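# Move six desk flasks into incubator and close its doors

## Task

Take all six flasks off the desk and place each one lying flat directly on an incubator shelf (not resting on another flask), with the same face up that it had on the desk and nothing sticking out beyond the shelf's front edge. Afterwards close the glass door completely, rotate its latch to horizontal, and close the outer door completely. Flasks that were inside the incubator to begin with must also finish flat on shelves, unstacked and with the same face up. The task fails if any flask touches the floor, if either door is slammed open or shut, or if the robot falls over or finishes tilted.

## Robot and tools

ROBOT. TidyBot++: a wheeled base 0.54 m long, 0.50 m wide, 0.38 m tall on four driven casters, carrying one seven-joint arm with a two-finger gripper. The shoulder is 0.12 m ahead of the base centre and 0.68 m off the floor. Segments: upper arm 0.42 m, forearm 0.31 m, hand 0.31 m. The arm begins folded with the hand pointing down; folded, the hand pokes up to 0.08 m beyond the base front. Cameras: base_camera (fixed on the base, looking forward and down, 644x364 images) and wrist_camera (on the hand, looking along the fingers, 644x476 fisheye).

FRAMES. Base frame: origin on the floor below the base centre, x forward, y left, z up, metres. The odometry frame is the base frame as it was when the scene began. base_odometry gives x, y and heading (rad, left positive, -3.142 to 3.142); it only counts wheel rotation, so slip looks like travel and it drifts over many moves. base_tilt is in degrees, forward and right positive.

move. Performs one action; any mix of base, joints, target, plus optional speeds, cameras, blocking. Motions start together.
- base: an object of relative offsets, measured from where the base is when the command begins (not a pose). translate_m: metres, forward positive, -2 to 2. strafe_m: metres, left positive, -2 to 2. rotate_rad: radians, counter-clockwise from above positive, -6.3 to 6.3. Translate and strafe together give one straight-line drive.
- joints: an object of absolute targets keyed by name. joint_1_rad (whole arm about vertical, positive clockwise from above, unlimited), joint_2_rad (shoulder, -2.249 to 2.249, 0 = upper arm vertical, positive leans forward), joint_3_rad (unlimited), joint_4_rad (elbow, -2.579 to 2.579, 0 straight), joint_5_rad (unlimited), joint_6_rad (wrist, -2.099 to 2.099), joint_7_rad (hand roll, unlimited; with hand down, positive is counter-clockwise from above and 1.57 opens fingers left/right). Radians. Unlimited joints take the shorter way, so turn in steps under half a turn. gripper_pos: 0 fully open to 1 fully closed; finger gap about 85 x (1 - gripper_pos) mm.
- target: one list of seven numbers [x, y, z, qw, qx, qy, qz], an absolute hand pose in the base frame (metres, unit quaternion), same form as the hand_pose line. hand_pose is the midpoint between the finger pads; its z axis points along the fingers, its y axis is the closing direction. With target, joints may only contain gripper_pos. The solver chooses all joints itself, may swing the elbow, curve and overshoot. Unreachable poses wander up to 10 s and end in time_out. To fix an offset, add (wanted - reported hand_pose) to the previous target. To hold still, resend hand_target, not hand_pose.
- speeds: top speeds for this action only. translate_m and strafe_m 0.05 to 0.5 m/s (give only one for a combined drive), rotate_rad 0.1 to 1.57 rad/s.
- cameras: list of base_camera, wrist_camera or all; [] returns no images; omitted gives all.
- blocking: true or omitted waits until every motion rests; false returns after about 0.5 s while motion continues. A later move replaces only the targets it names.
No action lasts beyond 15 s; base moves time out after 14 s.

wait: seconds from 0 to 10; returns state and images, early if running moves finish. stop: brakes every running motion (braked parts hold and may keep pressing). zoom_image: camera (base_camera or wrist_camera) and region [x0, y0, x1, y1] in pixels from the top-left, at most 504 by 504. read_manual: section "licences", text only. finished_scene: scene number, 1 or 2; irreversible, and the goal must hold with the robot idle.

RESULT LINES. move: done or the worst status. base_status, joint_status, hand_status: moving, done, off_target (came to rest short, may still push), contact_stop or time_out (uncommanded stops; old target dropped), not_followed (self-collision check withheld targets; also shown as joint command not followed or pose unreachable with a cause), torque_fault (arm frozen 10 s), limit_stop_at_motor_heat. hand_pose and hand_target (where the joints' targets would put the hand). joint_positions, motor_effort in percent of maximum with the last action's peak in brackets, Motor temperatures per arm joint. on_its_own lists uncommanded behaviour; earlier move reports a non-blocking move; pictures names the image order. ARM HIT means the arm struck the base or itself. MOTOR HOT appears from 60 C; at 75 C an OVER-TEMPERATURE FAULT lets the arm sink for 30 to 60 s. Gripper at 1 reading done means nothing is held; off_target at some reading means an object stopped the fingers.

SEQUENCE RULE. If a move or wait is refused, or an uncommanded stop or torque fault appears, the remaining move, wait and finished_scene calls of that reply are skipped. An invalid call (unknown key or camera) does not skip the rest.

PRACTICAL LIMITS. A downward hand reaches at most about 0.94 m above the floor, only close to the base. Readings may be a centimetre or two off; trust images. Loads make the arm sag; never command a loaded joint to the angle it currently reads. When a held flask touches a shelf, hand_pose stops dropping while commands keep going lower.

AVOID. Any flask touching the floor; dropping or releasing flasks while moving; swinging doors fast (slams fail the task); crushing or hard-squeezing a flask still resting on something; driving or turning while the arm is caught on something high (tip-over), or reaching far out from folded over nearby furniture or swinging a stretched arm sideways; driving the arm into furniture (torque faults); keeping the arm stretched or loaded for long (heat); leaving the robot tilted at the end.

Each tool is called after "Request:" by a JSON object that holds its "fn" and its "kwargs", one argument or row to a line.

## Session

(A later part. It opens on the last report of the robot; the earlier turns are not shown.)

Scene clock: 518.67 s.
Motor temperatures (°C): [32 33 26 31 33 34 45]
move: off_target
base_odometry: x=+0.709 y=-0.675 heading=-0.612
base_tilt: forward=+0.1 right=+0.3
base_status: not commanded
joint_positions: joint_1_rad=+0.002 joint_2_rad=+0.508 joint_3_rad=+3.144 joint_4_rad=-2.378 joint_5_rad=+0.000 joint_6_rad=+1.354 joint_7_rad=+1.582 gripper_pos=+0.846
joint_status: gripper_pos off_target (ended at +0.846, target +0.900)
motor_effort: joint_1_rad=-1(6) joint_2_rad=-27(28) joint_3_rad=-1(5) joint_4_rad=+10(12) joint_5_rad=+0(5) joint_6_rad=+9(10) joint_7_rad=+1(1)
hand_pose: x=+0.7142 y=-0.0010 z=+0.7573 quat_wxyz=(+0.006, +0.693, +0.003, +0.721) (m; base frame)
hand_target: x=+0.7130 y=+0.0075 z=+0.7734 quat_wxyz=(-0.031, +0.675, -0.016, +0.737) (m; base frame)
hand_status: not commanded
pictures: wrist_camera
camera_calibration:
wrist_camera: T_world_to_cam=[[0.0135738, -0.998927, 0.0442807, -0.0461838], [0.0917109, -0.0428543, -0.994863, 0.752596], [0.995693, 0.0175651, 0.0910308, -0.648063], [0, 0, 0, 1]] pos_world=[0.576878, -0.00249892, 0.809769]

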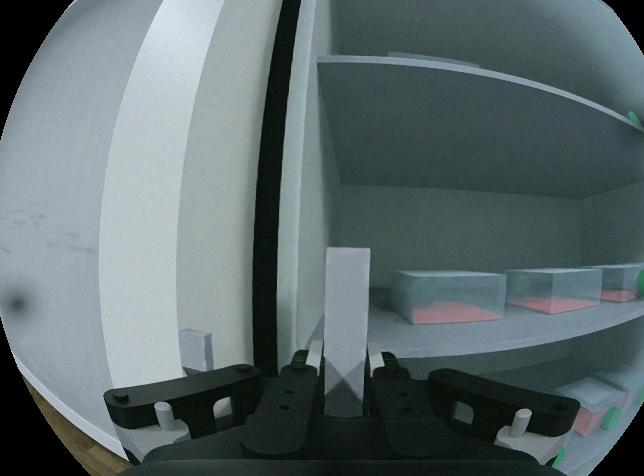

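Request:
{"fn": "move", "kwargs": {
  "joints": {"joint_7_rad": 0.8},
  "cameras": []
}}

Request:
{"fn": "move", "kwargs": {
  "joints": {"joint_7_rad": -0.04},
  "cameras": ["wrist_camera"]
}}

Scene clock: 520.27 s.
Motor temperatures (°C): [32 33 26 31 33 34 45]
move: done
base_odometry: x=+0.709 y=-0.675 heading=-0.612
base_tilt: forward=+0.1 right=+0.3
base_status: not commanded
joint_positions: joint_1_rad=+0.009 joint_2_rad=+0.510 joint_3_rad=+3.144 joint_4_rad=-2.379 joint_5_rad=+0.000 joint_6_rad=+1.354 joint_7_rad=+0.891 gripper_pos=+0.846
joint_status: all done
motor_effort: joint_1_rad=-5(5) joint_2_rad=-30(31) joint_3_rad=-4(4) joint_4_rad=+12(13) joint_5_rad=+4(5) joint_6_rad=+12(12) joint_7_rad=-1(2)
hand_pose: x=+0.7140 y=-0.0053 z=+0.7559 quat_wxyz=(-0.236, +0.653, -0.235, +0.680) (m; base frame)
hand_target: x=+0.7130 y=+0.0075 z=+0.7734 quat_wxyz=(-0.282, +0.629, -0.246, +0.681) (m; base frame)
hand_status: not commanded
pictures: none
No camera images: "cameras" was empty.

Scene clock: 521.80 s.
Motor temperatures (°C): [32 33 26 31 33 34 45]
move: done
base_odometry: x=+0.709 y=-0.675 heading=-0.612
base_tilt: forward=+0.0 right=+0.4
base_status: not commanded
joint_positions: joint_1_rad=+0.013 joint_2_rad=+0.517 joint_3_rad=+3.144 joint_4_rad=-2.381 joint_5_rad=+0.000 joint_6_rad=+1.354 joint_7_rad=+0.047 gripper_pos=+0.846
joint_status: all done
motor_effort: joint_1_rad=-6(6) joint_2_rad=-31(32) joint_3_rad=-4(5) joint_4_rad=+13(13) joint_5_rad=+5(6) joint_6_rad=+13(14) joint_7_rad=-1(2)
hand_pose: x=+0.7139 y=-0.0077 z=+0.7508 quat_wxyz=(-0.490, +0.501, -0.485, +0.522) (m; base frame)
hand_target: x=+0.7130 y=+0.0075 z=+0.7734 quat_wxyz=(-0.535, +0.474, -0.481, +0.507) (m; base frame)
hand_status: not commanded
pictures: wrist_camera
camera_calibration:
wrist_camera: T_world_to_cam=[[0.04486, -0.0792704, -0.995843, 0.713105], [0.0705927, 0.994606, -0.0759919, 0.0790833], [0.996496, -0.0668902, 0.0502139, -0.617707], [0, 0, 0, 1]] pos_world=[0.57797, -0.0634472, 0.747168]

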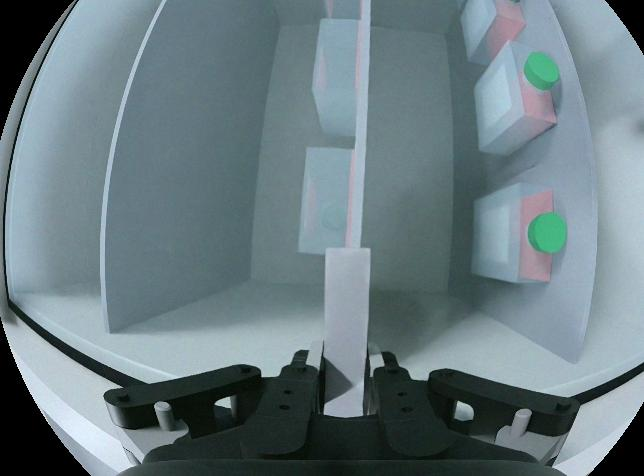

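Request:
{"fn": "move", "kwargs": {
  "joints": {"joint_7_rad": -0.12},
  "cameras": ["wrist_camera"]
}}

Scene clock: 522.63 s.
Motor temperatures (°C): [32 33 26 31 33 34 45]
move: done
base_odometry: x=+0.709 y=-0.675 heading=-0.612
base_tilt: forward=+0.2 right=+0.3
base_status: not commanded
joint_positions: joint_1_rad=+0.013 joint_2_rad=+0.517 joint_3_rad=+3.145 joint_4_rad=-2.381 joint_5_rad=+0.000 joint_6_rad=+1.354 joint_7_rad=-0.030 gripper_pos=+0.846
joint_status: all done
motor_effort: joint_1_rad=-3(6) joint_2_rad=-30(32) joint_3_rad=-5(5) joint_4_rad=+12(13) joint_5_rad=+1(5) joint_6_rad=+12(13) joint_7_rad=-6(6)
hand_pose: x=+0.7139 y=-0.0079 z=+0.7505 quat_wxyz=(-0.510, +0.483, -0.504, +0.503) (m; base frame)
hand_target: x=+0.7130 y=+0.0075 z=+0.7734 quat_wxyz=(-0.555, +0.454, -0.500, +0.485) (m; base frame)
hand_status: not commanded
pictures: wrist_camera
camera_calibration:
wrist_camera: T_world_to_cam=[[0.0454719, -0.00348475, -0.99896, 0.715265], [0.0688052, 0.99763, -0.000348152, 0.0236755], [0.996593, -0.0687178, 0.0456039, -0.614224], [0, 0, 0, 1]] pos_world=[0.577978, -0.0633349, 0.74254]

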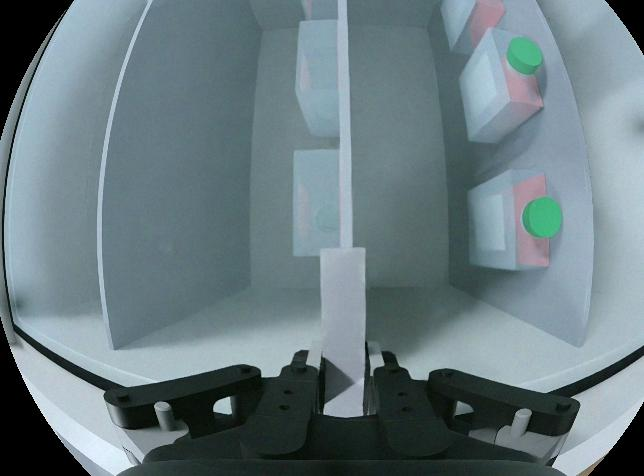

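Request:
{"fn": "move", "kwargs": {
  "joints": {"gripper_pos": 0.3, "joint_7_rad": -0.1},
  "cameras": []
}}

Request:
{"fn": "move", "kwargs": {
  "base": {"translate_m": -0.15},
  "speeds": {"translate_m": 0.25},
  "cameras": ["wrist_camera"]
}}

Scene clock: 523.77 s.
Motor temperatures (°C): [32 33 26 31 33 34 45]
move: done
base_odometry: x=+0.709 y=-0.675 heading=-0.612
base_tilt: forward=+0.1 right=+0.3
base_status: not commanded
joint_positions: joint_1_rad=+0.007 joint_2_rad=+0.513 joint_3_rad=+3.142 joint_4_rad=-2.380 joint_5_rad=+0.000 joint_6_rad=+1.355 joint_7_rad=-0.052 gripper_pos=+0.300
joint_status: all done
motor_effort: joint_1_rad=-1(4) joint_2_rad=-28(31) joint_3_rad=+0(5) joint_4_rad=+9(12) joint_5_rad=-1(3) joint_6_rad=+10(12) joint_7_rad=+0(6)
hand_pose: x=+0.7139 y=-0.0030 z=+0.7536 quat_wxyz=(-0.519, +0.477, -0.506, +0.497) (m; base frame)
hand_target: x=+0.7130 y=+0.0075 z=+0.7734 quat_wxyz=(-0.550, +0.459, -0.495, +0.491) (m; base frame)
hand_status: not commanded
pictures: none
No camera images: "cameras" was empty.

Scene clock: 525.17 s.
Motor temperatures (°C): [32 33 26 31 33 34 45]
move: done
base_odometry: x=+0.586 y=-0.589 heading=-0.612
base_tilt: forward=+0.1 right=+0.3
base_status: done
joint_positions: joint_1_rad=+0.006 joint_2_rad=+0.510 joint_3_rad=+3.142 joint_4_rad=-2.380 joint_5_rad=+0.000 joint_6_rad=+1.355 joint_7_rad=-0.052 gripper_pos=+0.300
joint_status: not commanded
motor_effort: joint_1_rad=-1(2) joint_2_rad=-28(30) joint_3_rad=+0(1) joint_4_rad=+9(11) joint_5_rad=+0(1) joint_6_rad=+10(10) joint_7_rad=+1(1)
hand_pose: x=+0.7138 y=-0.0026 z=+0.7557 quat_wxyz=(-0.520, +0.477, -0.505, +0.497) (m; base frame)
hand_target: x=+0.7130 y=+0.0075 z=+0.7734 quat_wxyz=(-0.550, +0.459, -0.495, +0.491) (m; base frame)
hand_status: not commanded
pictures: wrist_camera
camera_calibration:
wrist_camera: T_world_to_cam=[[0.055037, 0.0200056, -0.998284, 0.713226], [0.0588392, 0.997997, 0.0232437, 0.00766861], [0.996749, -0.0600175, 0.0537496, -0.620268], [0, 0, 0, 1]] pos_world=[0.578547, -0.0591487, 0.745163]

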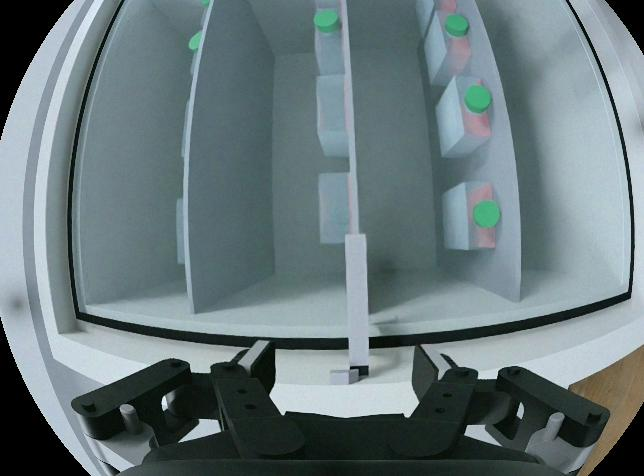

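Request:
{"fn": "zoom_image", "kwargs": {
  "camera": "wrist_camera",
  "region": [270, 210, 450, 400]
}}

Scaled by 2.653.

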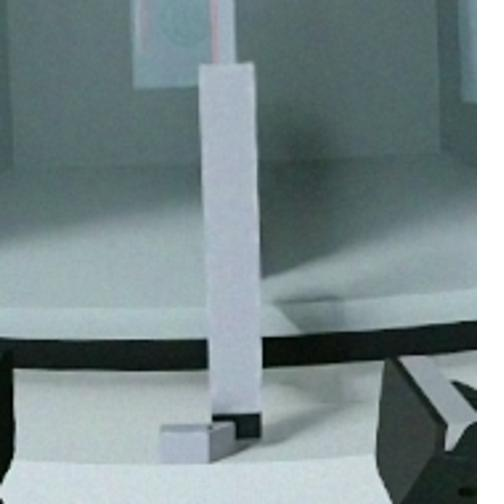

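Request:
{"fn": "move", "kwargs": {
  "base": {"translate_m": -0.57, "strafe_m": -0.35},
  "joints": {"joint_2_rad": -0.31, "joint_4_rad": -2.46, "joint_6_rad": 0.66, "joint_7_rad": 1.52, "gripper_pos": 0.97},
  "cameras": ["wrist_camera", "base_camera"]
}}

Scene clock: 530.17 s.
Motor temperatures (°C): [32 33 26 31 33 34 45]
move: done
base_odometry: x=-0.082 y=-0.547 heading=-0.613
base_tilt: forward=+0.1 right=+0.3
base_status: done
joint_positions: joint_1_rad=+0.005 joint_2_rad=-0.308 joint_3_rad=+3.142 joint_4_rad=-2.442 joint_5_rad=+0.000 joint_6_rad=+0.733 joint_7_rad=+1.431 gripper_pos=+0.970
joint_status: all done
motor_effort: joint_1_rad=-1(2) joint_2_rad=-8(31) joint_3_rad=+1(2) joint_4_rad=+19(19) joint_5_rad=-1(2) joint_6_rad=+9(11) joint_7_rad=+0(3)
hand_pose: x=+0.5641 y=-0.0012 z=+0.9676 quat_wxyz=(-0.051, +0.643, -0.047, +0.763) (m; base frame)
hand_target: x=+0.5640 y=+0.0051 z=+0.9355 quat_wxyz=(-0.017, +0.678, -0.007, +0.735) (m; base frame)
hand_status: not commanded
pictures: base_camera, wrist_camera
camera_calibration:
wrist_camera: T_world_to_cam=[[0.0317581, -0.994069, -0.104013, 0.0795577], [0.220915, 0.108473, -0.969242, 0.877986], [0.974776, 0.00780324, 0.223049, -0.633675], [0, 0, 0, 1]] pos_world=[0.421205, -0.0112072, 1.0006]

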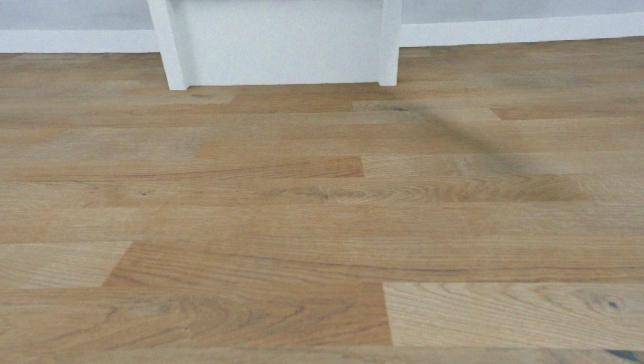

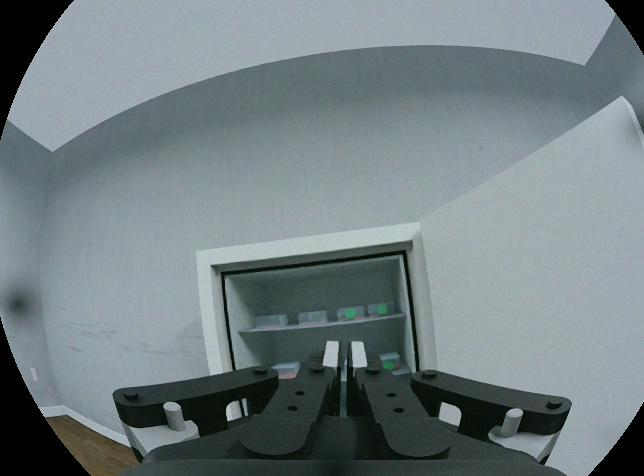

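Request:
{"fn": "move", "kwargs": {
  "base": {"strafe_m": -0.5},
  "cameras": ["wrist_camera", "base_camera"]
}}

Scene clock: 532.83 s.
Motor temperatures (°C): [32 33 26 31 33 34 45]
move: done
base_odometry: x=-0.369 y=-0.956 heading=-0.613
base_tilt: forward=+0.0 right=+0.3
base_status: done
joint_positions: joint_1_rad=+0.005 joint_2_rad=-0.308 joint_3_rad=+3.143 joint_4_rad=-2.442 joint_5_rad=+0.000 joint_6_rad=+0.731 joint_7_rad=+1.433 gripper_pos=+0.970
joint_status: not commanded
motor_effort: joint_1_rad=-1(2) joint_2_rad=-8(10) joint_3_rad=+1(2) joint_4_rad=+18(19) joint_5_rad=+0(1) joint_6_rad=+9(10) joint_7_rad=+0(1)
hand_pose: x=+0.5642 y=-0.0018 z=+0.9669 quat_wxyz=(-0.050, +0.644, -0.047, +0.762) (m; base frame)
hand_target: x=+0.5640 y=+0.0051 z=+0.9355 quat_wxyz=(-0.017, +0.678, -0.007, +0.735) (m; base frame)
hand_status: not commanded
pictures: base_camera, wrist_camera
camera_calibration:
wrist_camera: T_world_to_cam=[[0.0303234, -0.99425, -0.102705, 0.0785225], [0.218961, 0.106864, -0.969864, 0.87912], [0.975262, 0.00692114, 0.220942, -0.63191], [0, 0, 0, 1]] pos_world=[0.421404, -0.0115021, 1.00031]

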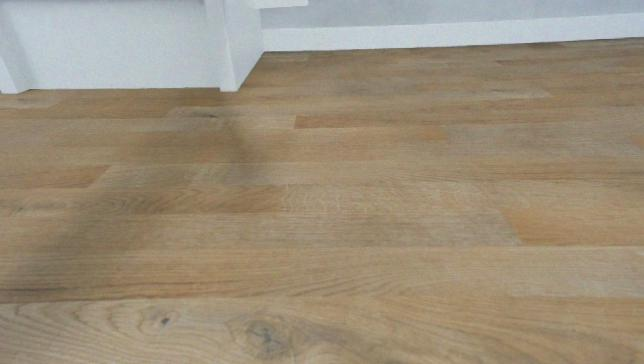

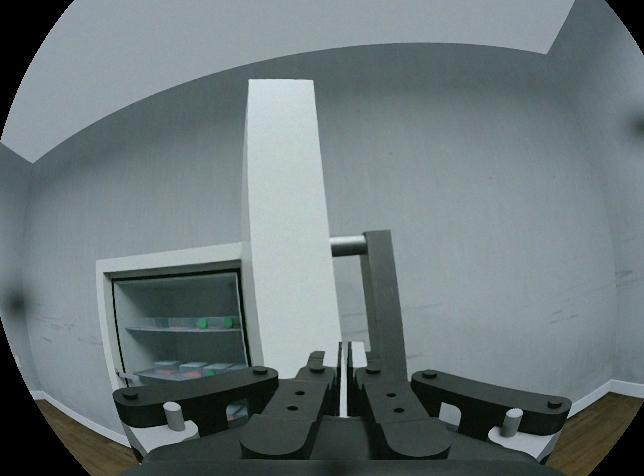

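Request:
{"fn": "zoom_image", "kwargs": {
  "camera": "wrist_camera",
  "region": [230, 60, 430, 400]
}}

Scaled by 1.482.

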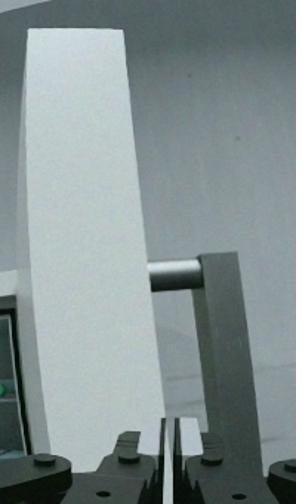

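Request:
{"fn": "move", "kwargs": {
  "base": {"strafe_m": -0.15},
  "cameras": []
}}

Request:
{"fn": "move", "kwargs": {
  "joints": {"joint_2_rad": 0.055, "joint_4_rad": -2.074, "joint_6_rad": 0.56, "joint_7_rad": -0.08},
  "cameras": ["wrist_camera"]
}}

Scene clock: 535.43 s.
Motor temperatures (°C): [32 33 26 31 33 34 45]
move: done
base_odometry: x=-0.456 y=-1.079 heading=-0.614
base_tilt: forward=+0.1 right=+0.4
base_status: done
joint_positions: joint_1_rad=+0.005 joint_2_rad=-0.308 joint_3_rad=+3.144 joint_4_rad=-2.442 joint_5_rad=+0.000 joint_6_rad=+0.731 joint_7_rad=+1.433 gripper_pos=+0.970
joint_status: not commanded
motor_effort: joint_1_rad=+0(2) joint_2_rad=-8(9) joint_3_rad=+1(3) joint_4_rad=+18(19) joint_5_rad=-1(1) joint_6_rad=+9(10) joint_7_rad=+1(1)
hand_pose: x=+0.5642 y=-0.0022 z=+0.9668 quat_wxyz=(-0.050, +0.644, -0.047, +0.762) (m; base frame)
hand_target: x=+0.5640 y=+0.0051 z=+0.9355 quat_wxyz=(-0.017, +0.678, -0.007, +0.735) (m; base frame)
hand_status: not commanded
pictures: none
No camera images: "cameras" was empty.

Scene clock: 537.73 s.
Motor temperatures (°C): [32 33 26 31 33 34 45]
move: done
base_odometry: x=-0.456 y=-1.079 heading=-0.614
base_tilt: forward=+0.0 right=+0.3
base_status: not commanded
joint_positions: joint_1_rad=+0.005 joint_2_rad=+0.053 joint_3_rad=+3.144 joint_4_rad=-2.084 joint_5_rad=+0.000 joint_6_rad=+0.633 joint_7_rad=+0.010 gripper_pos=+0.970
joint_status: all done
motor_effort: joint_1_rad=+0(1) joint_2_rad=-21(23) joint_3_rad=+0(1) joint_4_rad=+18(21) joint_5_rad=+0(1) joint_6_rad=+10(11) joint_7_rad=+0(2)
hand_pose: x=+0.7172 y=-0.0032 z=+0.9540 quat_wxyz=(-0.512, +0.484, -0.482, +0.521) (m; base frame)
hand_target: x=+0.7201 y=+0.0046 z=+0.9359 quat_wxyz=(-0.518, +0.486, -0.513, +0.482) (m; base frame)
hand_status: not commanded
pictures: wrist_camera
camera_calibration:
wrist_camera: T_world_to_cam=[[0.0852537, -0.0421189, -0.995469, 0.886486], [0.063288, 0.997317, -0.036777, 0.057587], [0.994347, -0.0598659, 0.0876907, -0.665044], [0, 0, 0, 1]] pos_world=[0.582064, -0.0599082, 0.942906]

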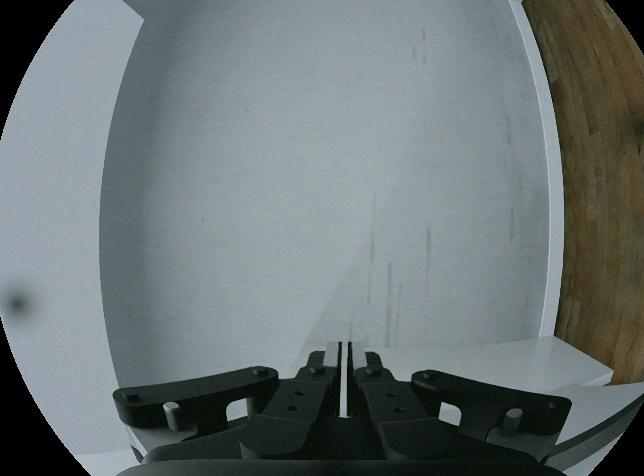

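Request:
{"fn": "move", "kwargs": {
  "base": {"translate_m": 0.14},
  "speeds": {"translate_m": 0.25},
  "cameras": ["wrist_camera"]
}}

Scene clock: 540.20 s.
Motor temperatures (°C): [32 33 26 31 33 34 45]
move: done
base_odometry: x=-0.341 y=-1.160 heading=-0.614
base_tilt: forward=+0.1 right=+0.3
base_status: done
joint_positions: joint_1_rad=+0.005 joint_2_rad=+0.061 joint_3_rad=+3.144 joint_4_rad=-2.082 joint_5_rad=+0.000 joint_6_rad=+0.630 joint_7_rad=+0.007 gripper_pos=+0.970
joint_status: not commanded
motor_effort: joint_1_rad=+0(1) joint_2_rad=-21(24) joint_3_rad=+0(1) joint_4_rad=+18(20) joint_5_rad=+0(1) joint_6_rad=+10(10) joint_7_rad=+0(1)
hand_pose: x=+0.7197 y=-0.0032 z=+0.9499 quat_wxyz=(-0.510, +0.485, -0.485, +0.518) (m; base frame)
hand_target: x=+0.7201 y=+0.0046 z=+0.9359 quat_wxyz=(-0.518, +0.486, -0.513, +0.482) (m; base frame)
hand_status: not commanded
pictures: wrist_camera
camera_calibration:
wrist_camera: T_world_to_cam=[[0.0771997, -0.0392937, -0.996241, 0.888703], [0.0628777, 0.997426, -0.034468, 0.0553844], [0.995031, -0.0599804, 0.0794717, -0.659799], [0, 0, 0, 1]] pos_world=[0.58443, -0.0598964, 0.939706]

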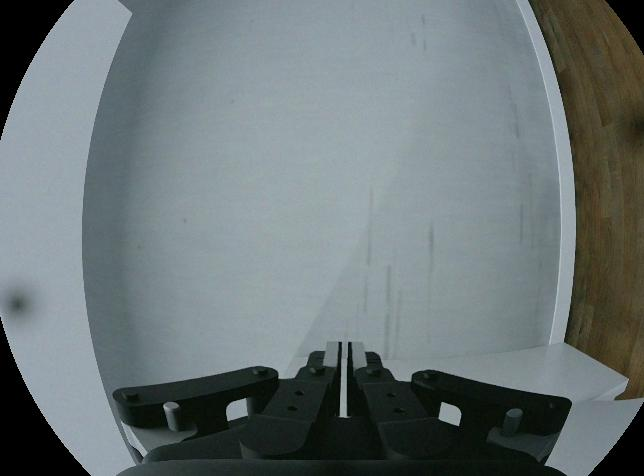

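Request:
{"fn": "move", "kwargs": {
  "base": {"translate_m": -0.04, "strafe_m": 0.24},
  "speeds": {"strafe_m": 0.16},
  "cameras": ["wrist_camera"]
}}

Scene clock: 542.53 s.
Motor temperatures (°C): [32 33 26 31 33 34 45]
move: done
base_odometry: x=-0.235 y=-0.941 heading=-0.614
base_tilt: forward=+0.0 right=+0.3
base_status: done
joint_positions: joint_1_rad=+0.030 joint_2_rad=+0.006 joint_3_rad=+3.164 joint_4_rad=-2.126 joint_5_rad=+0.000 joint_6_rad=+0.615 joint_7_rad=+0.005 gripper_pos=+0.970
joint_status: not commanded
motor_effort: joint_1_rad=-7(11) joint_2_rad=-9(23) joint_3_rad=-5(9) joint_4_rad=+30(32) joint_5_rad=+1(3) joint_6_rad=+12(12) joint_7_rad=+1(1)
hand_pose: x=+0.6981 y=-0.0290 z=+0.9521 quat_wxyz=(-0.498, +0.475, -0.498, +0.528) (m; base frame)
hand_target: x=+0.7201 y=+0.0046 z=+0.9359 quat_wxyz=(-0.518, +0.486, -0.513, +0.482) (m; base frame)
hand_status: not commanded
pictures: wrist_camera
camera_calibration:
wrist_camera: T_world_to_cam=[[0.0711279, -0.0396946, -0.996677, 0.896156], [0.107262, 0.993718, -0.031922, 0.0490015], [0.991683, -0.104635, 0.0749388, -0.634656], [0, 0, 0, 1]] pos_world=[0.56038, -0.0795285, 0.942303]

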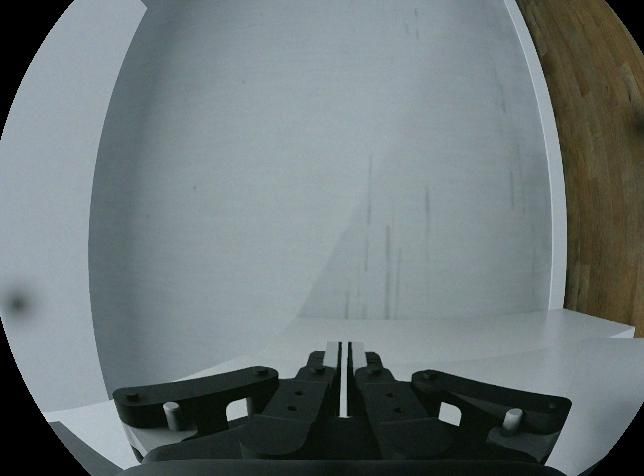

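Request:
{"fn": "move", "kwargs": {
  "base": {"translate_m": -0.035, "strafe_m": 0.2},
  "speeds": {"strafe_m": 0.18},
  "cameras": ["wrist_camera"]
}}

Scene clock: 544.77 s.
Motor temperatures (°C): [32 33 26 31 33 34 45]
move: done
base_odometry: x=-0.149 y=-0.757 heading=-0.614
base_tilt: forward=+0.1 right=+0.3
base_status: done
joint_positions: joint_1_rad=+0.003 joint_2_rad=+0.048 joint_3_rad=+3.148 joint_4_rad=-2.083 joint_5_rad=+0.000 joint_6_rad=+0.614 joint_7_rad=+0.003 gripper_pos=+0.970
joint_status: not commanded
motor_effort: joint_1_rad=+0(11) joint_2_rad=-21(22) joint_3_rad=+0(10) joint_4_rad=+19(31) joint_5_rad=+0(4) joint_6_rad=+10(12) joint_7_rad=+0(1)
hand_pose: x=+0.7166 y=-0.0042 z=+0.9518 quat_wxyz=(-0.510, +0.485, -0.488, +0.517) (m; base frame)
hand_target: x=+0.7201 y=+0.0046 z=+0.9359 quat_wxyz=(-0.518, +0.486, -0.513, +0.482) (m; base frame)
hand_status: not commanded
pictures: wrist_camera
camera_calibration:
wrist_camera: T_world_to_cam=[[0.0726601, -0.0348895, -0.996746, 0.894486], [0.0644007, 0.997466, -0.03022, 0.0515557], [0.995275, -0.0619954, 0.074723, -0.652604], [0, 0, 0, 1]] pos_world=[0.581207, -0.0606754, 0.941898]

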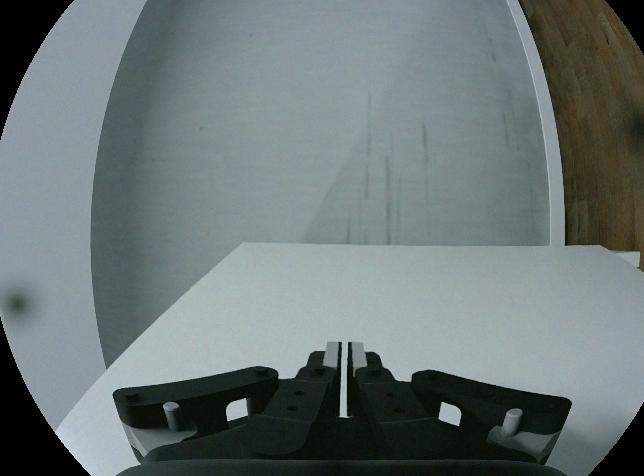

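Request:
{"fn": "move", "kwargs": {
  "base": {"translate_m": 0.03, "strafe_m": 0.17},
  "speeds": {"strafe_m": 0.16},
  "cameras": ["wrist_camera"]
}}

Scene clock: 546.63 s.
Motor temperatures (°C): [32 33 26 31 33 34 45]
move: done
base_odometry: x=-0.026 y=-0.635 heading=-0.614
base_tilt: forward=+0.1 right=+0.4
base_status: done
joint_positions: joint_1_rad=+0.002 joint_2_rad=+0.051 joint_3_rad=+3.145 joint_4_rad=-2.081 joint_5_rad=+0.000 joint_6_rad=+0.614 joint_7_rad=+0.003 gripper_pos=+0.970
joint_status: not commanded
motor_effort: joint_1_rad=-1(7) joint_2_rad=-21(23) joint_3_rad=+0(6) joint_4_rad=+18(21) joint_5_rad=+0(2) joint_6_rad=+10(10) joint_7_rad=+1(2)
hand_pose: x=+0.7175 y=-0.0016 z=+0.9510 quat_wxyz=(-0.511, +0.486, -0.487, +0.515) (m; base frame)
hand_target: x=+0.7201 y=+0.0046 z=+0.9359 quat_wxyz=(-0.518, +0.486, -0.513, +0.482) (m; base frame)
hand_status: not commanded
pictures: wrist_camera
camera_calibration:
wrist_camera: T_world_to_cam=[[0.0714358, -0.0341953, -0.996859, 0.894741], [0.0598286, 0.99776, -0.0299388, 0.0517904], [0.995649, -0.0575019, 0.0733216, -0.652167], [0, 0, 0, 1]] pos_world=[0.582314, -0.0585792, 0.941299]

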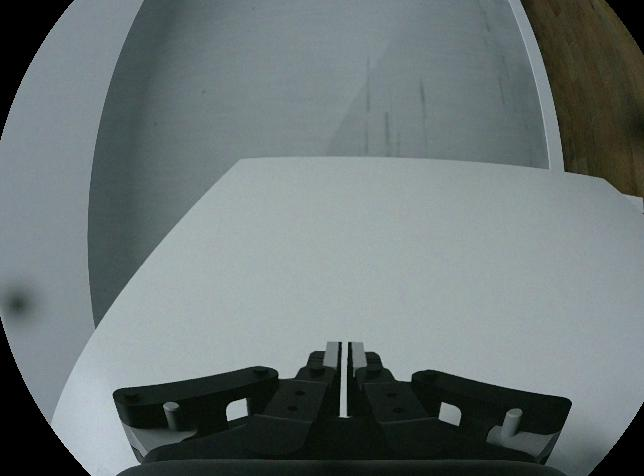

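Request:
{"fn": "move", "kwargs": {
  "base": {"translate_m": 0.11, "strafe_m": 0.083},
  "speeds": {"translate_m": 0.16},
  "cameras": ["wrist_camera"]
}}

Scene clock: 548.87 s.
Motor temperatures (°C): [32 33 26 31 33 34 45]
move: done
base_odometry: x=+0.112 y=-0.630 heading=-0.614
base_tilt: forward=+0.0 right=+0.2
base_status: done
joint_positions: joint_1_rad=+0.003 joint_2_rad=+0.054 joint_3_rad=+3.146 joint_4_rad=-2.081 joint_5_rad=+0.000 joint_6_rad=+0.614 joint_7_rad=+0.003 gripper_pos=+0.970
joint_status: not commanded
motor_effort: joint_1_rad=+0(7) joint_2_rad=-22(23) joint_3_rad=+1(5) joint_4_rad=+18(20) joint_5_rad=+0(2) joint_6_rad=+10(10) joint_7_rad=+0(1)
hand_pose: x=+0.7182 y=-0.0035 z=+0.9495 quat_wxyz=(-0.509, +0.486, -0.489, +0.515) (m; base frame)
hand_target: x=+0.7201 y=+0.0046 z=+0.9359 quat_wxyz=(-0.518, +0.486, -0.513, +0.482) (m; base frame)
hand_status: not commanded
pictures: wrist_camera
camera_calibration:
wrist_camera: T_world_to_cam=[[0.0687186, -0.0344943, -0.99704, 0.895191], [0.0630592, 0.997554, -0.0301659, 0.0515308], [0.995641, -0.0607996, 0.0707257, -0.650495], [0, 0, 0, 1]] pos_world=[0.582893, -0.0600755, 0.940102]

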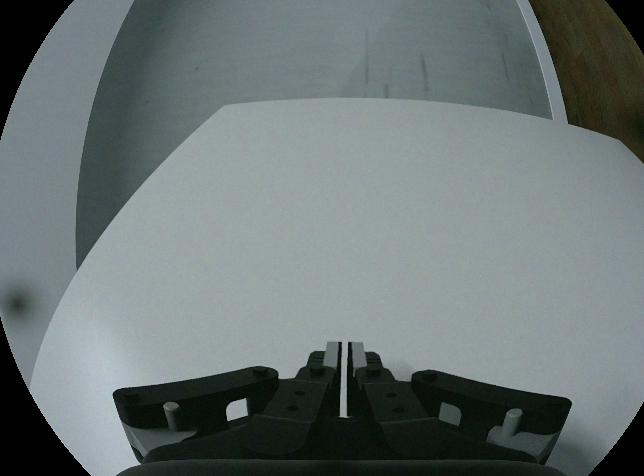

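Request:
{"fn": "move", "kwargs": {
  "base": {"translate_m": 0.132, "strafe_m": 0.118},
  "speeds": {"translate_m": 0.16},
  "cameras": ["wrist_camera"]
}}

Request:
{"fn": "move", "kwargs": {
  "base": {"translate_m": 0.12, "strafe_m": 0.052},
  "speeds": {"translate_m": 0.12},
  "cameras": ["wrist_camera"]
}}

Scene clock: 551.00 s.
Motor temperatures (°C): [32 33 26 31 33 34 45]
move: done
base_odometry: x=+0.288 y=-0.610 heading=-0.614
base_tilt: forward=+0.0 right=+0.4
base_status: done
joint_positions: joint_1_rad=+0.005 joint_2_rad=+0.055 joint_3_rad=+3.149 joint_4_rad=-2.082 joint_5_rad=-0.001 joint_6_rad=+0.613 joint_7_rad=+0.003 gripper_pos=+0.970
joint_status: not commanded
motor_effort: joint_1_rad=+0(10) joint_2_rad=-22(23) joint_3_rad=+0(9) joint_4_rad=+19(26) joint_5_rad=-1(4) joint_6_rad=+10(11) joint_7_rad=-1(1)
hand_pose: x=+0.7185 y=-0.0060 z=+0.9483 quat_wxyz=(-0.508, +0.485, -0.490, +0.516) (m; base frame)
hand_target: x=+0.7201 y=+0.0046 z=+0.9359 quat_wxyz=(-0.518, +0.486, -0.513, +0.482) (m; base frame)
hand_status: not commanded
pictures: wrist_camera
camera_calibration:
wrist_camera: T_world_to_cam=[[0.0664954, -0.0341899, -0.997201, 0.895697], [0.0674617, 0.99728, -0.0296942, 0.0503663], [0.995504, -0.0652983, 0.0686211, -0.648746], [0, 0, 0, 1]] pos_world=[0.582871, -0.0619675, 0.939203]

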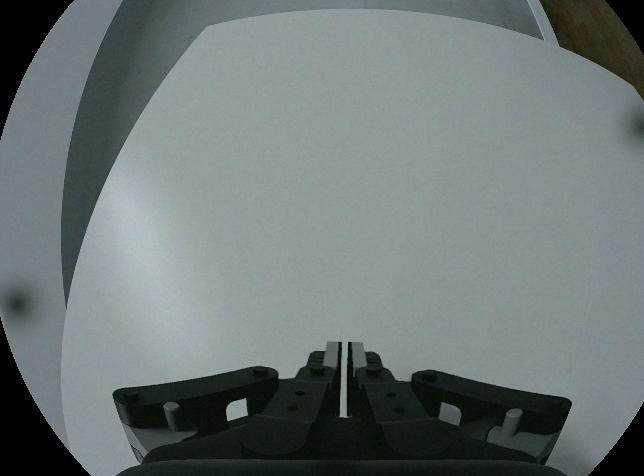

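Scene clock: 552.63 s.
Motor temperatures (°C): [32 33 26 31 33 34 45]
move: done
base_odometry: x=+0.416 y=-0.637 heading=-0.614
base_tilt: forward=+0.1 right=+0.3
base_status: done
joint_positions: joint_1_rad=+0.003 joint_2_rad=+0.062 joint_3_rad=+3.147 joint_4_rad=-2.073 joint_5_rad=-0.001 joint_6_rad=+0.613 joint_7_rad=+0.003 gripper_pos=+0.970
joint_status: not commanded
motor_effort: joint_1_rad=+0(5) joint_2_rad=-22(24) joint_3_rad=+0(4) joint_4_rad=+18(27) joint_5_rad=+0(1) joint_6_rad=+9(12) joint_7_rad=+0(1)
hand_pose: x=+0.7215 y=-0.0037 z=+0.9487 quat_wxyz=(-0.509, +0.486, -0.489, +0.515) (m; base frame)
hand_target: x=+0.7201 y=+0.0046 z=+0.9359 quat_wxyz=(-0.518, +0.486, -0.513, +0.482) (m; base frame)
hand_status: not commanded
pictures: wrist_camera
camera_calibration:
wrist_camera: T_world_to_cam=[[0.0673303, -0.0338598, -0.997156, 0.895324], [0.0635725, 0.997539, -0.0295802, 0.0505493], [0.995703, -0.0614001, 0.0693172, -0.652485], [0, 0, 0, 1]] pos_world=[0.586186, -0.060172, 0.939502]

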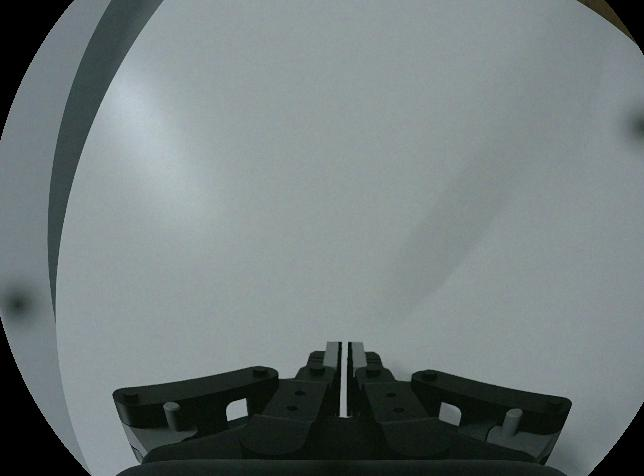

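Request:
{"fn": "move", "kwargs": {
  "base": {"translate_m": 0.08, "strafe_m": 0.01},
  "speeds": {"translate_m": 0.07},
  "cameras": ["wrist_camera"]
}}

Request:
{"fn": "move", "kwargs": {
  "base": {"translate_m": 0.04},
  "speeds": {"translate_m": 0.05},
  "cameras": ["wrist_camera"]
}}

Scene clock: 554.47 s.
Motor temperatures (°C): [32 33 26 31 33 34 45]
move: done
base_odometry: x=+0.488 y=-0.674 heading=-0.614
base_tilt: forward=+0.1 right=+0.3
base_status: done
joint_positions: joint_1_rad=+0.003 joint_2_rad=+0.058 joint_3_rad=+3.147 joint_4_rad=-2.075 joint_5_rad=-0.001 joint_6_rad=+0.613 joint_7_rad=+0.003 gripper_pos=+0.970
joint_status: not commanded
motor_effort: joint_1_rad=-1(2) joint_2_rad=-22(24) joint_3_rad=+0(1) joint_4_rad=+18(23) joint_5_rad=+0(1) joint_6_rad=+10(10) joint_7_rad=+1(1)
hand_pose: x=+0.7203 y=-0.0037 z=+0.9501 quat_wxyz=(-0.510, +0.486, -0.489, +0.515) (m; base frame)
hand_target: x=+0.7201 y=+0.0046 z=+0.9359 quat_wxyz=(-0.518, +0.486, -0.513, +0.482) (m; base frame)
hand_status: not commanded
pictures: wrist_camera
camera_calibration:
wrist_camera: T_world_to_cam=[[0.0696334, -0.0338835, -0.996997, 0.895], [0.0636446, 0.997538, -0.0294568, 0.0504992], [0.99554, -0.0614023, 0.0716185, -0.653446], [0, 0, 0, 1]] pos_world=[0.584996, -0.0601721, 0.940599]

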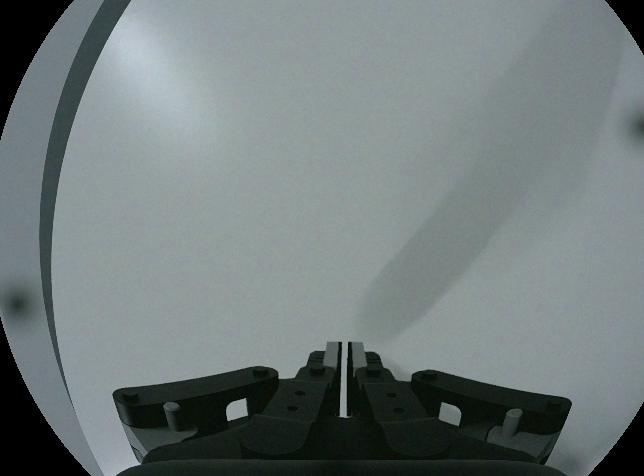

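Scene clock: 555.73 s.
Motor temperatures (°C): [32 33 26 31 33 34 45]
move: done
base_odometry: x=+0.521 y=-0.697 heading=-0.613
base_tilt: forward=+0.0 right=+0.3
base_status: done
joint_positions: joint_1_rad=+0.003 joint_2_rad=+0.056 joint_3_rad=+3.147 joint_4_rad=-2.076 joint_5_rad=-0.001 joint_6_rad=+0.613 joint_7_rad=+0.003 gripper_pos=+0.970
joint_status: not commanded
motor_effort: joint_1_rad=+0(1) joint_2_rad=-21(24) joint_3_rad=+1(1) joint_4_rad=+19(21) joint_5_rad=+0(1) joint_6_rad=+10(11) joint_7_rad=+0(2)
hand_pose: x=+0.7197 y=-0.0037 z=+0.9506 quat_wxyz=(-0.510, +0.485, -0.489, +0.516) (m; base frame)
hand_target: x=+0.7201 y=+0.0046 z=+0.9359 quat_wxyz=(-0.518, +0.486, -0.513, +0.482) (m; base frame)
hand_status: not commanded
pictures: wrist_camera
camera_calibration:
wrist_camera: T_world_to_cam=[[0.0703341, -0.0338194, -0.99695, 0.89499], [0.0636586, 0.99754, -0.0293483, 0.0504386], [0.99549, -0.0614002, 0.072314, -0.653505], [0, 0, 0, 1]] pos_world=[0.584399, -0.0601719, 0.940998]

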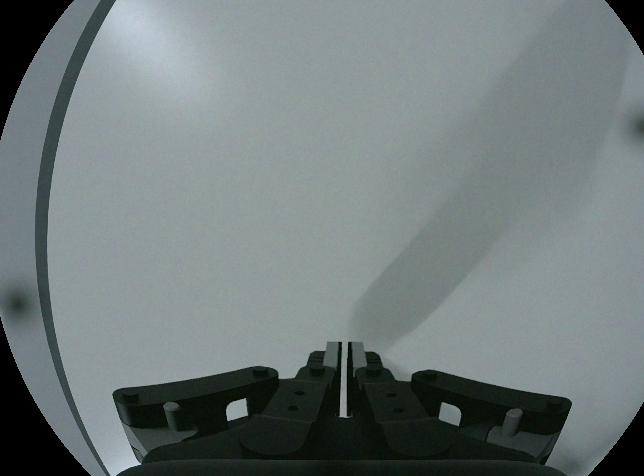

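Request:
{"fn": "move", "kwargs": {
  "base": {"translate_m": 0.03},
  "speeds": {"translate_m": 0.05},
  "cameras": ["wrist_camera"]
}}

Request:
{"fn": "move", "kwargs": {
  "base": {"translate_m": 0.02},
  "speeds": {"translate_m": 0.05},
  "cameras": ["wrist_camera"]
}}

Scene clock: 557.10 s.
Motor temperatures (°C): [32 33 26 31 33 34 45]
move: done
base_odometry: x=+0.545 y=-0.714 heading=-0.613
base_tilt: forward=+0.1 right=+0.3
base_status: done
joint_positions: joint_1_rad=+0.003 joint_2_rad=+0.049 joint_3_rad=+3.147 joint_4_rad=-2.082 joint_5_rad=-0.001 joint_6_rad=+0.612 joint_7_rad=+0.003 gripper_pos=+0.970
joint_status: not commanded
motor_effort: joint_1_rad=+0(2) joint_2_rad=-19(22) joint_3_rad=+1(2) joint_4_rad=+22(27) joint_5_rad=+0(1) joint_6_rad=+10(12) joint_7_rad=+1(1)
hand_pose: x=+0.7168 y=-0.0037 z=+0.9513 quat_wxyz=(-0.510, +0.485, -0.488, +0.516) (m; base frame)
hand_target: x=+0.7201 y=+0.0046 z=+0.9359 quat_wxyz=(-0.518, +0.486, -0.513, +0.482) (m; base frame)
hand_status: not commanded
pictures: wrist_camera
camera_calibration:
wrist_camera: T_world_to_cam=[[0.0710361, -0.0338551, -0.996899, 0.895333], [0.0636843, 0.997539, -0.0293388, 0.0506168], [0.995439, -0.0614027, 0.0730173, -0.651297], [0, 0, 0, 1]] pos_world=[0.581502, -0.060172, 0.941597]

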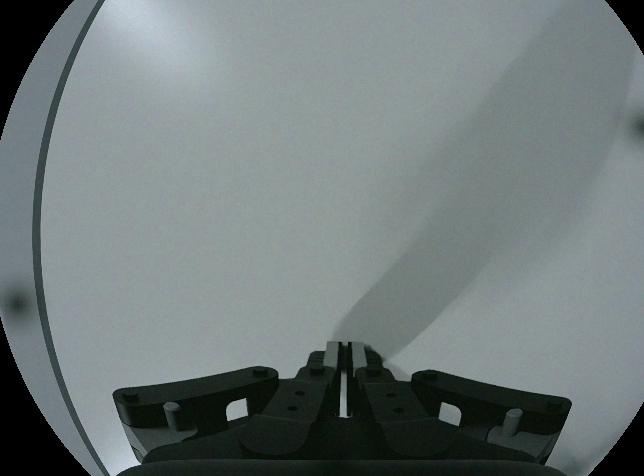

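Scene clock: 557.90 s.
Motor temperatures (°C): [32 33 26 31 33 34 45]
move: done
base_odometry: x=+0.561 y=-0.725 heading=-0.613
base_tilt: forward=+0.1 right=+0.2
base_status: done
joint_positions: joint_1_rad=+0.003 joint_2_rad=+0.004 joint_3_rad=+3.147 joint_4_rad=-2.127 joint_5_rad=-0.001 joint_6_rad=+0.610 joint_7_rad=+0.003 gripper_pos=+0.970
joint_status: not commanded
motor_effort: joint_1_rad=-2(3) joint_2_rad=-11(19) joint_3_rad=-1(2) joint_4_rad=+28(32) joint_5_rad=+1(2) joint_6_rad=+12(12) joint_7_rad=+1(2)
hand_pose: x=+0.6979 y=-0.0038 z=+0.9511 quat_wxyz=(-0.509, +0.486, -0.489, +0.515) (m; base frame)
hand_target: x=+0.7201 y=+0.0046 z=+0.9359 quat_wxyz=(-0.518, +0.486, -0.513, +0.482) (m; base frame)
hand_status: not commanded
pictures: wrist_camera
camera_calibration:
wrist_camera: T_world_to_cam=[[0.0687375, -0.0335592, -0.99707, 0.898253], [0.063893, 0.99753, -0.0291699, 0.0516515], [0.995587, -0.0617008, 0.0707119, -0.630317], [0, 0, 0, 1]] pos_world=[0.562491, -0.0602704, 0.941699]

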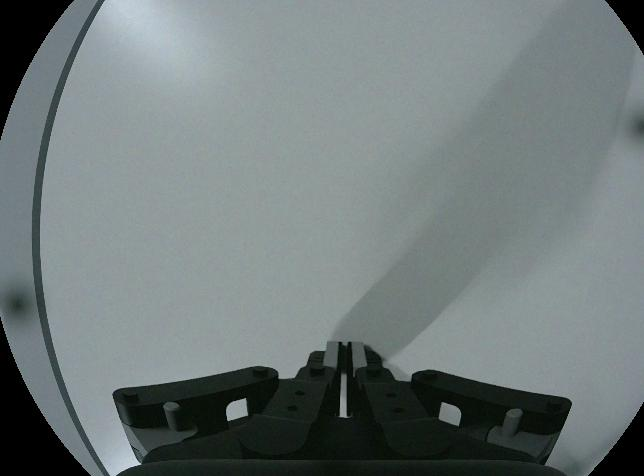

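Request:
{"fn": "move", "kwargs": {
  "base": {"translate_m": -0.35},
  "speeds": {"translate_m": 0.4},
  "cameras": ["wrist_camera", "base_camera"]
}}

Scene clock: 560.07 s.
Motor temperatures (°C): [32 33 26 31 33 34 45]
move: done
base_odometry: x=+0.275 y=-0.524 heading=-0.613
base_tilt: forward=+0.1 right=+0.3
base_status: done
joint_positions: joint_1_rad=+0.002 joint_2_rad=+0.055 joint_3_rad=+3.147 joint_4_rad=-2.070 joint_5_rad=-0.001 joint_6_rad=+0.610 joint_7_rad=+0.003 gripper_pos=+0.970
joint_status: not commanded
motor_effort: joint_1_rad=-1(3) joint_2_rad=-21(25) joint_3_rad=+1(3) joint_4_rad=+19(29) joint_5_rad=+0(1) joint_6_rad=+10(12) joint_7_rad=+0(1)
hand_pose: x=+0.7202 y=-0.0029 z=+0.9540 quat_wxyz=(-0.511, +0.485, -0.487, +0.516) (m; base frame)
hand_target: x=+0.7201 y=+0.0046 z=+0.9359 quat_wxyz=(-0.518, +0.486, -0.513, +0.482) (m; base frame)
hand_status: not commanded
pictures: base_camera, wrist_camera
camera_calibration:
wrist_camera: T_world_to_cam=[[0.0748855, -0.0337571, -0.996621, 0.894782], [0.0623941, 0.997627, -0.0291029, 0.0503976], [0.995238, -0.0600039, 0.0768141, -0.658307], [0, 0, 0, 1]] pos_world=[0.585022, -0.0595737, 0.943793]

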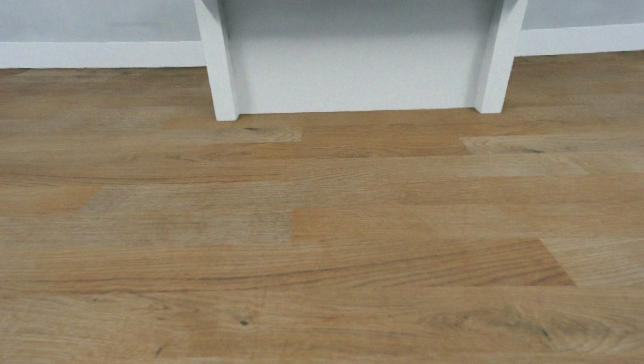

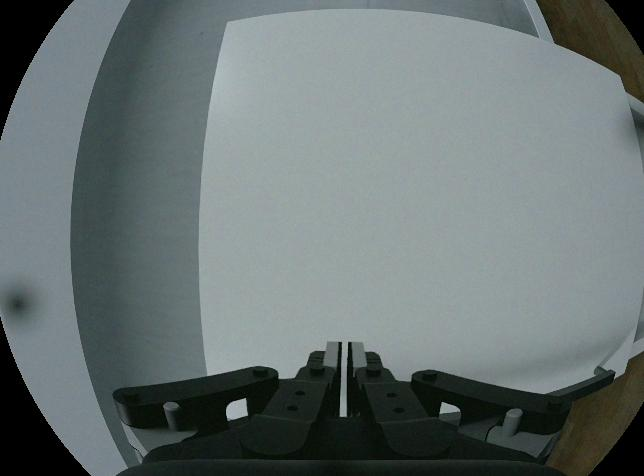

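Request:
{"fn": "move", "kwargs": {
  "joints": {"joint_7_rad": 1.52},
  "cameras": ["wrist_camera"]
}}

Scene clock: 562.53 s.
Motor temperatures (°C): [32 33 26 31 33 34 45]
move: done
base_odometry: x=+0.275 y=-0.524 heading=-0.613
base_tilt: forward=+0.0 right=+0.3
base_status: not commanded
joint_positions: joint_1_rad=+0.002 joint_2_rad=+0.055 joint_3_rad=+3.147 joint_4_rad=-2.070 joint_5_rad=-0.001 joint_6_rad=+0.610 joint_7_rad=+1.434 gripper_pos=+0.970
joint_status: all done
motor_effort: joint_1_rad=+0(1) joint_2_rad=-21(22) joint_3_rad=+0(1) joint_4_rad=+19(19) joint_5_rad=+0(1) joint_6_rad=+10(10) joint_7_rad=+0(2)
hand_pose: x=+0.7202 y=-0.0029 z=+0.9540 quat_wxyz=(-0.047, +0.685, -0.050, +0.725) (m; base frame)
hand_target: x=+0.7201 y=+0.0046 z=+0.9359 quat_wxyz=(-0.016, +0.706, -0.008, +0.708) (m; base frame)
hand_status: not commanded
pictures: wrist_camera
camera_calibration:
wrist_camera: T_world_to_cam=[[0.0177545, -0.994289, -0.105236, 0.0827987], [0.109482, 0.106553, -0.988261, 0.928928], [0.99383, 0.00602472, 0.110748, -0.689471], [0, 0, 0, 1]] pos_world=[0.582046, -0.0125001, 1.0031]

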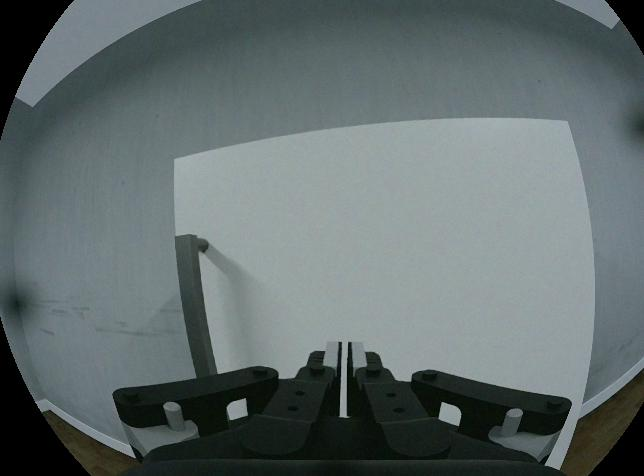

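Request:
{"fn": "finished_scene", "kwargs": {
  "scene": 1
}}

The scene is finished: the task was done.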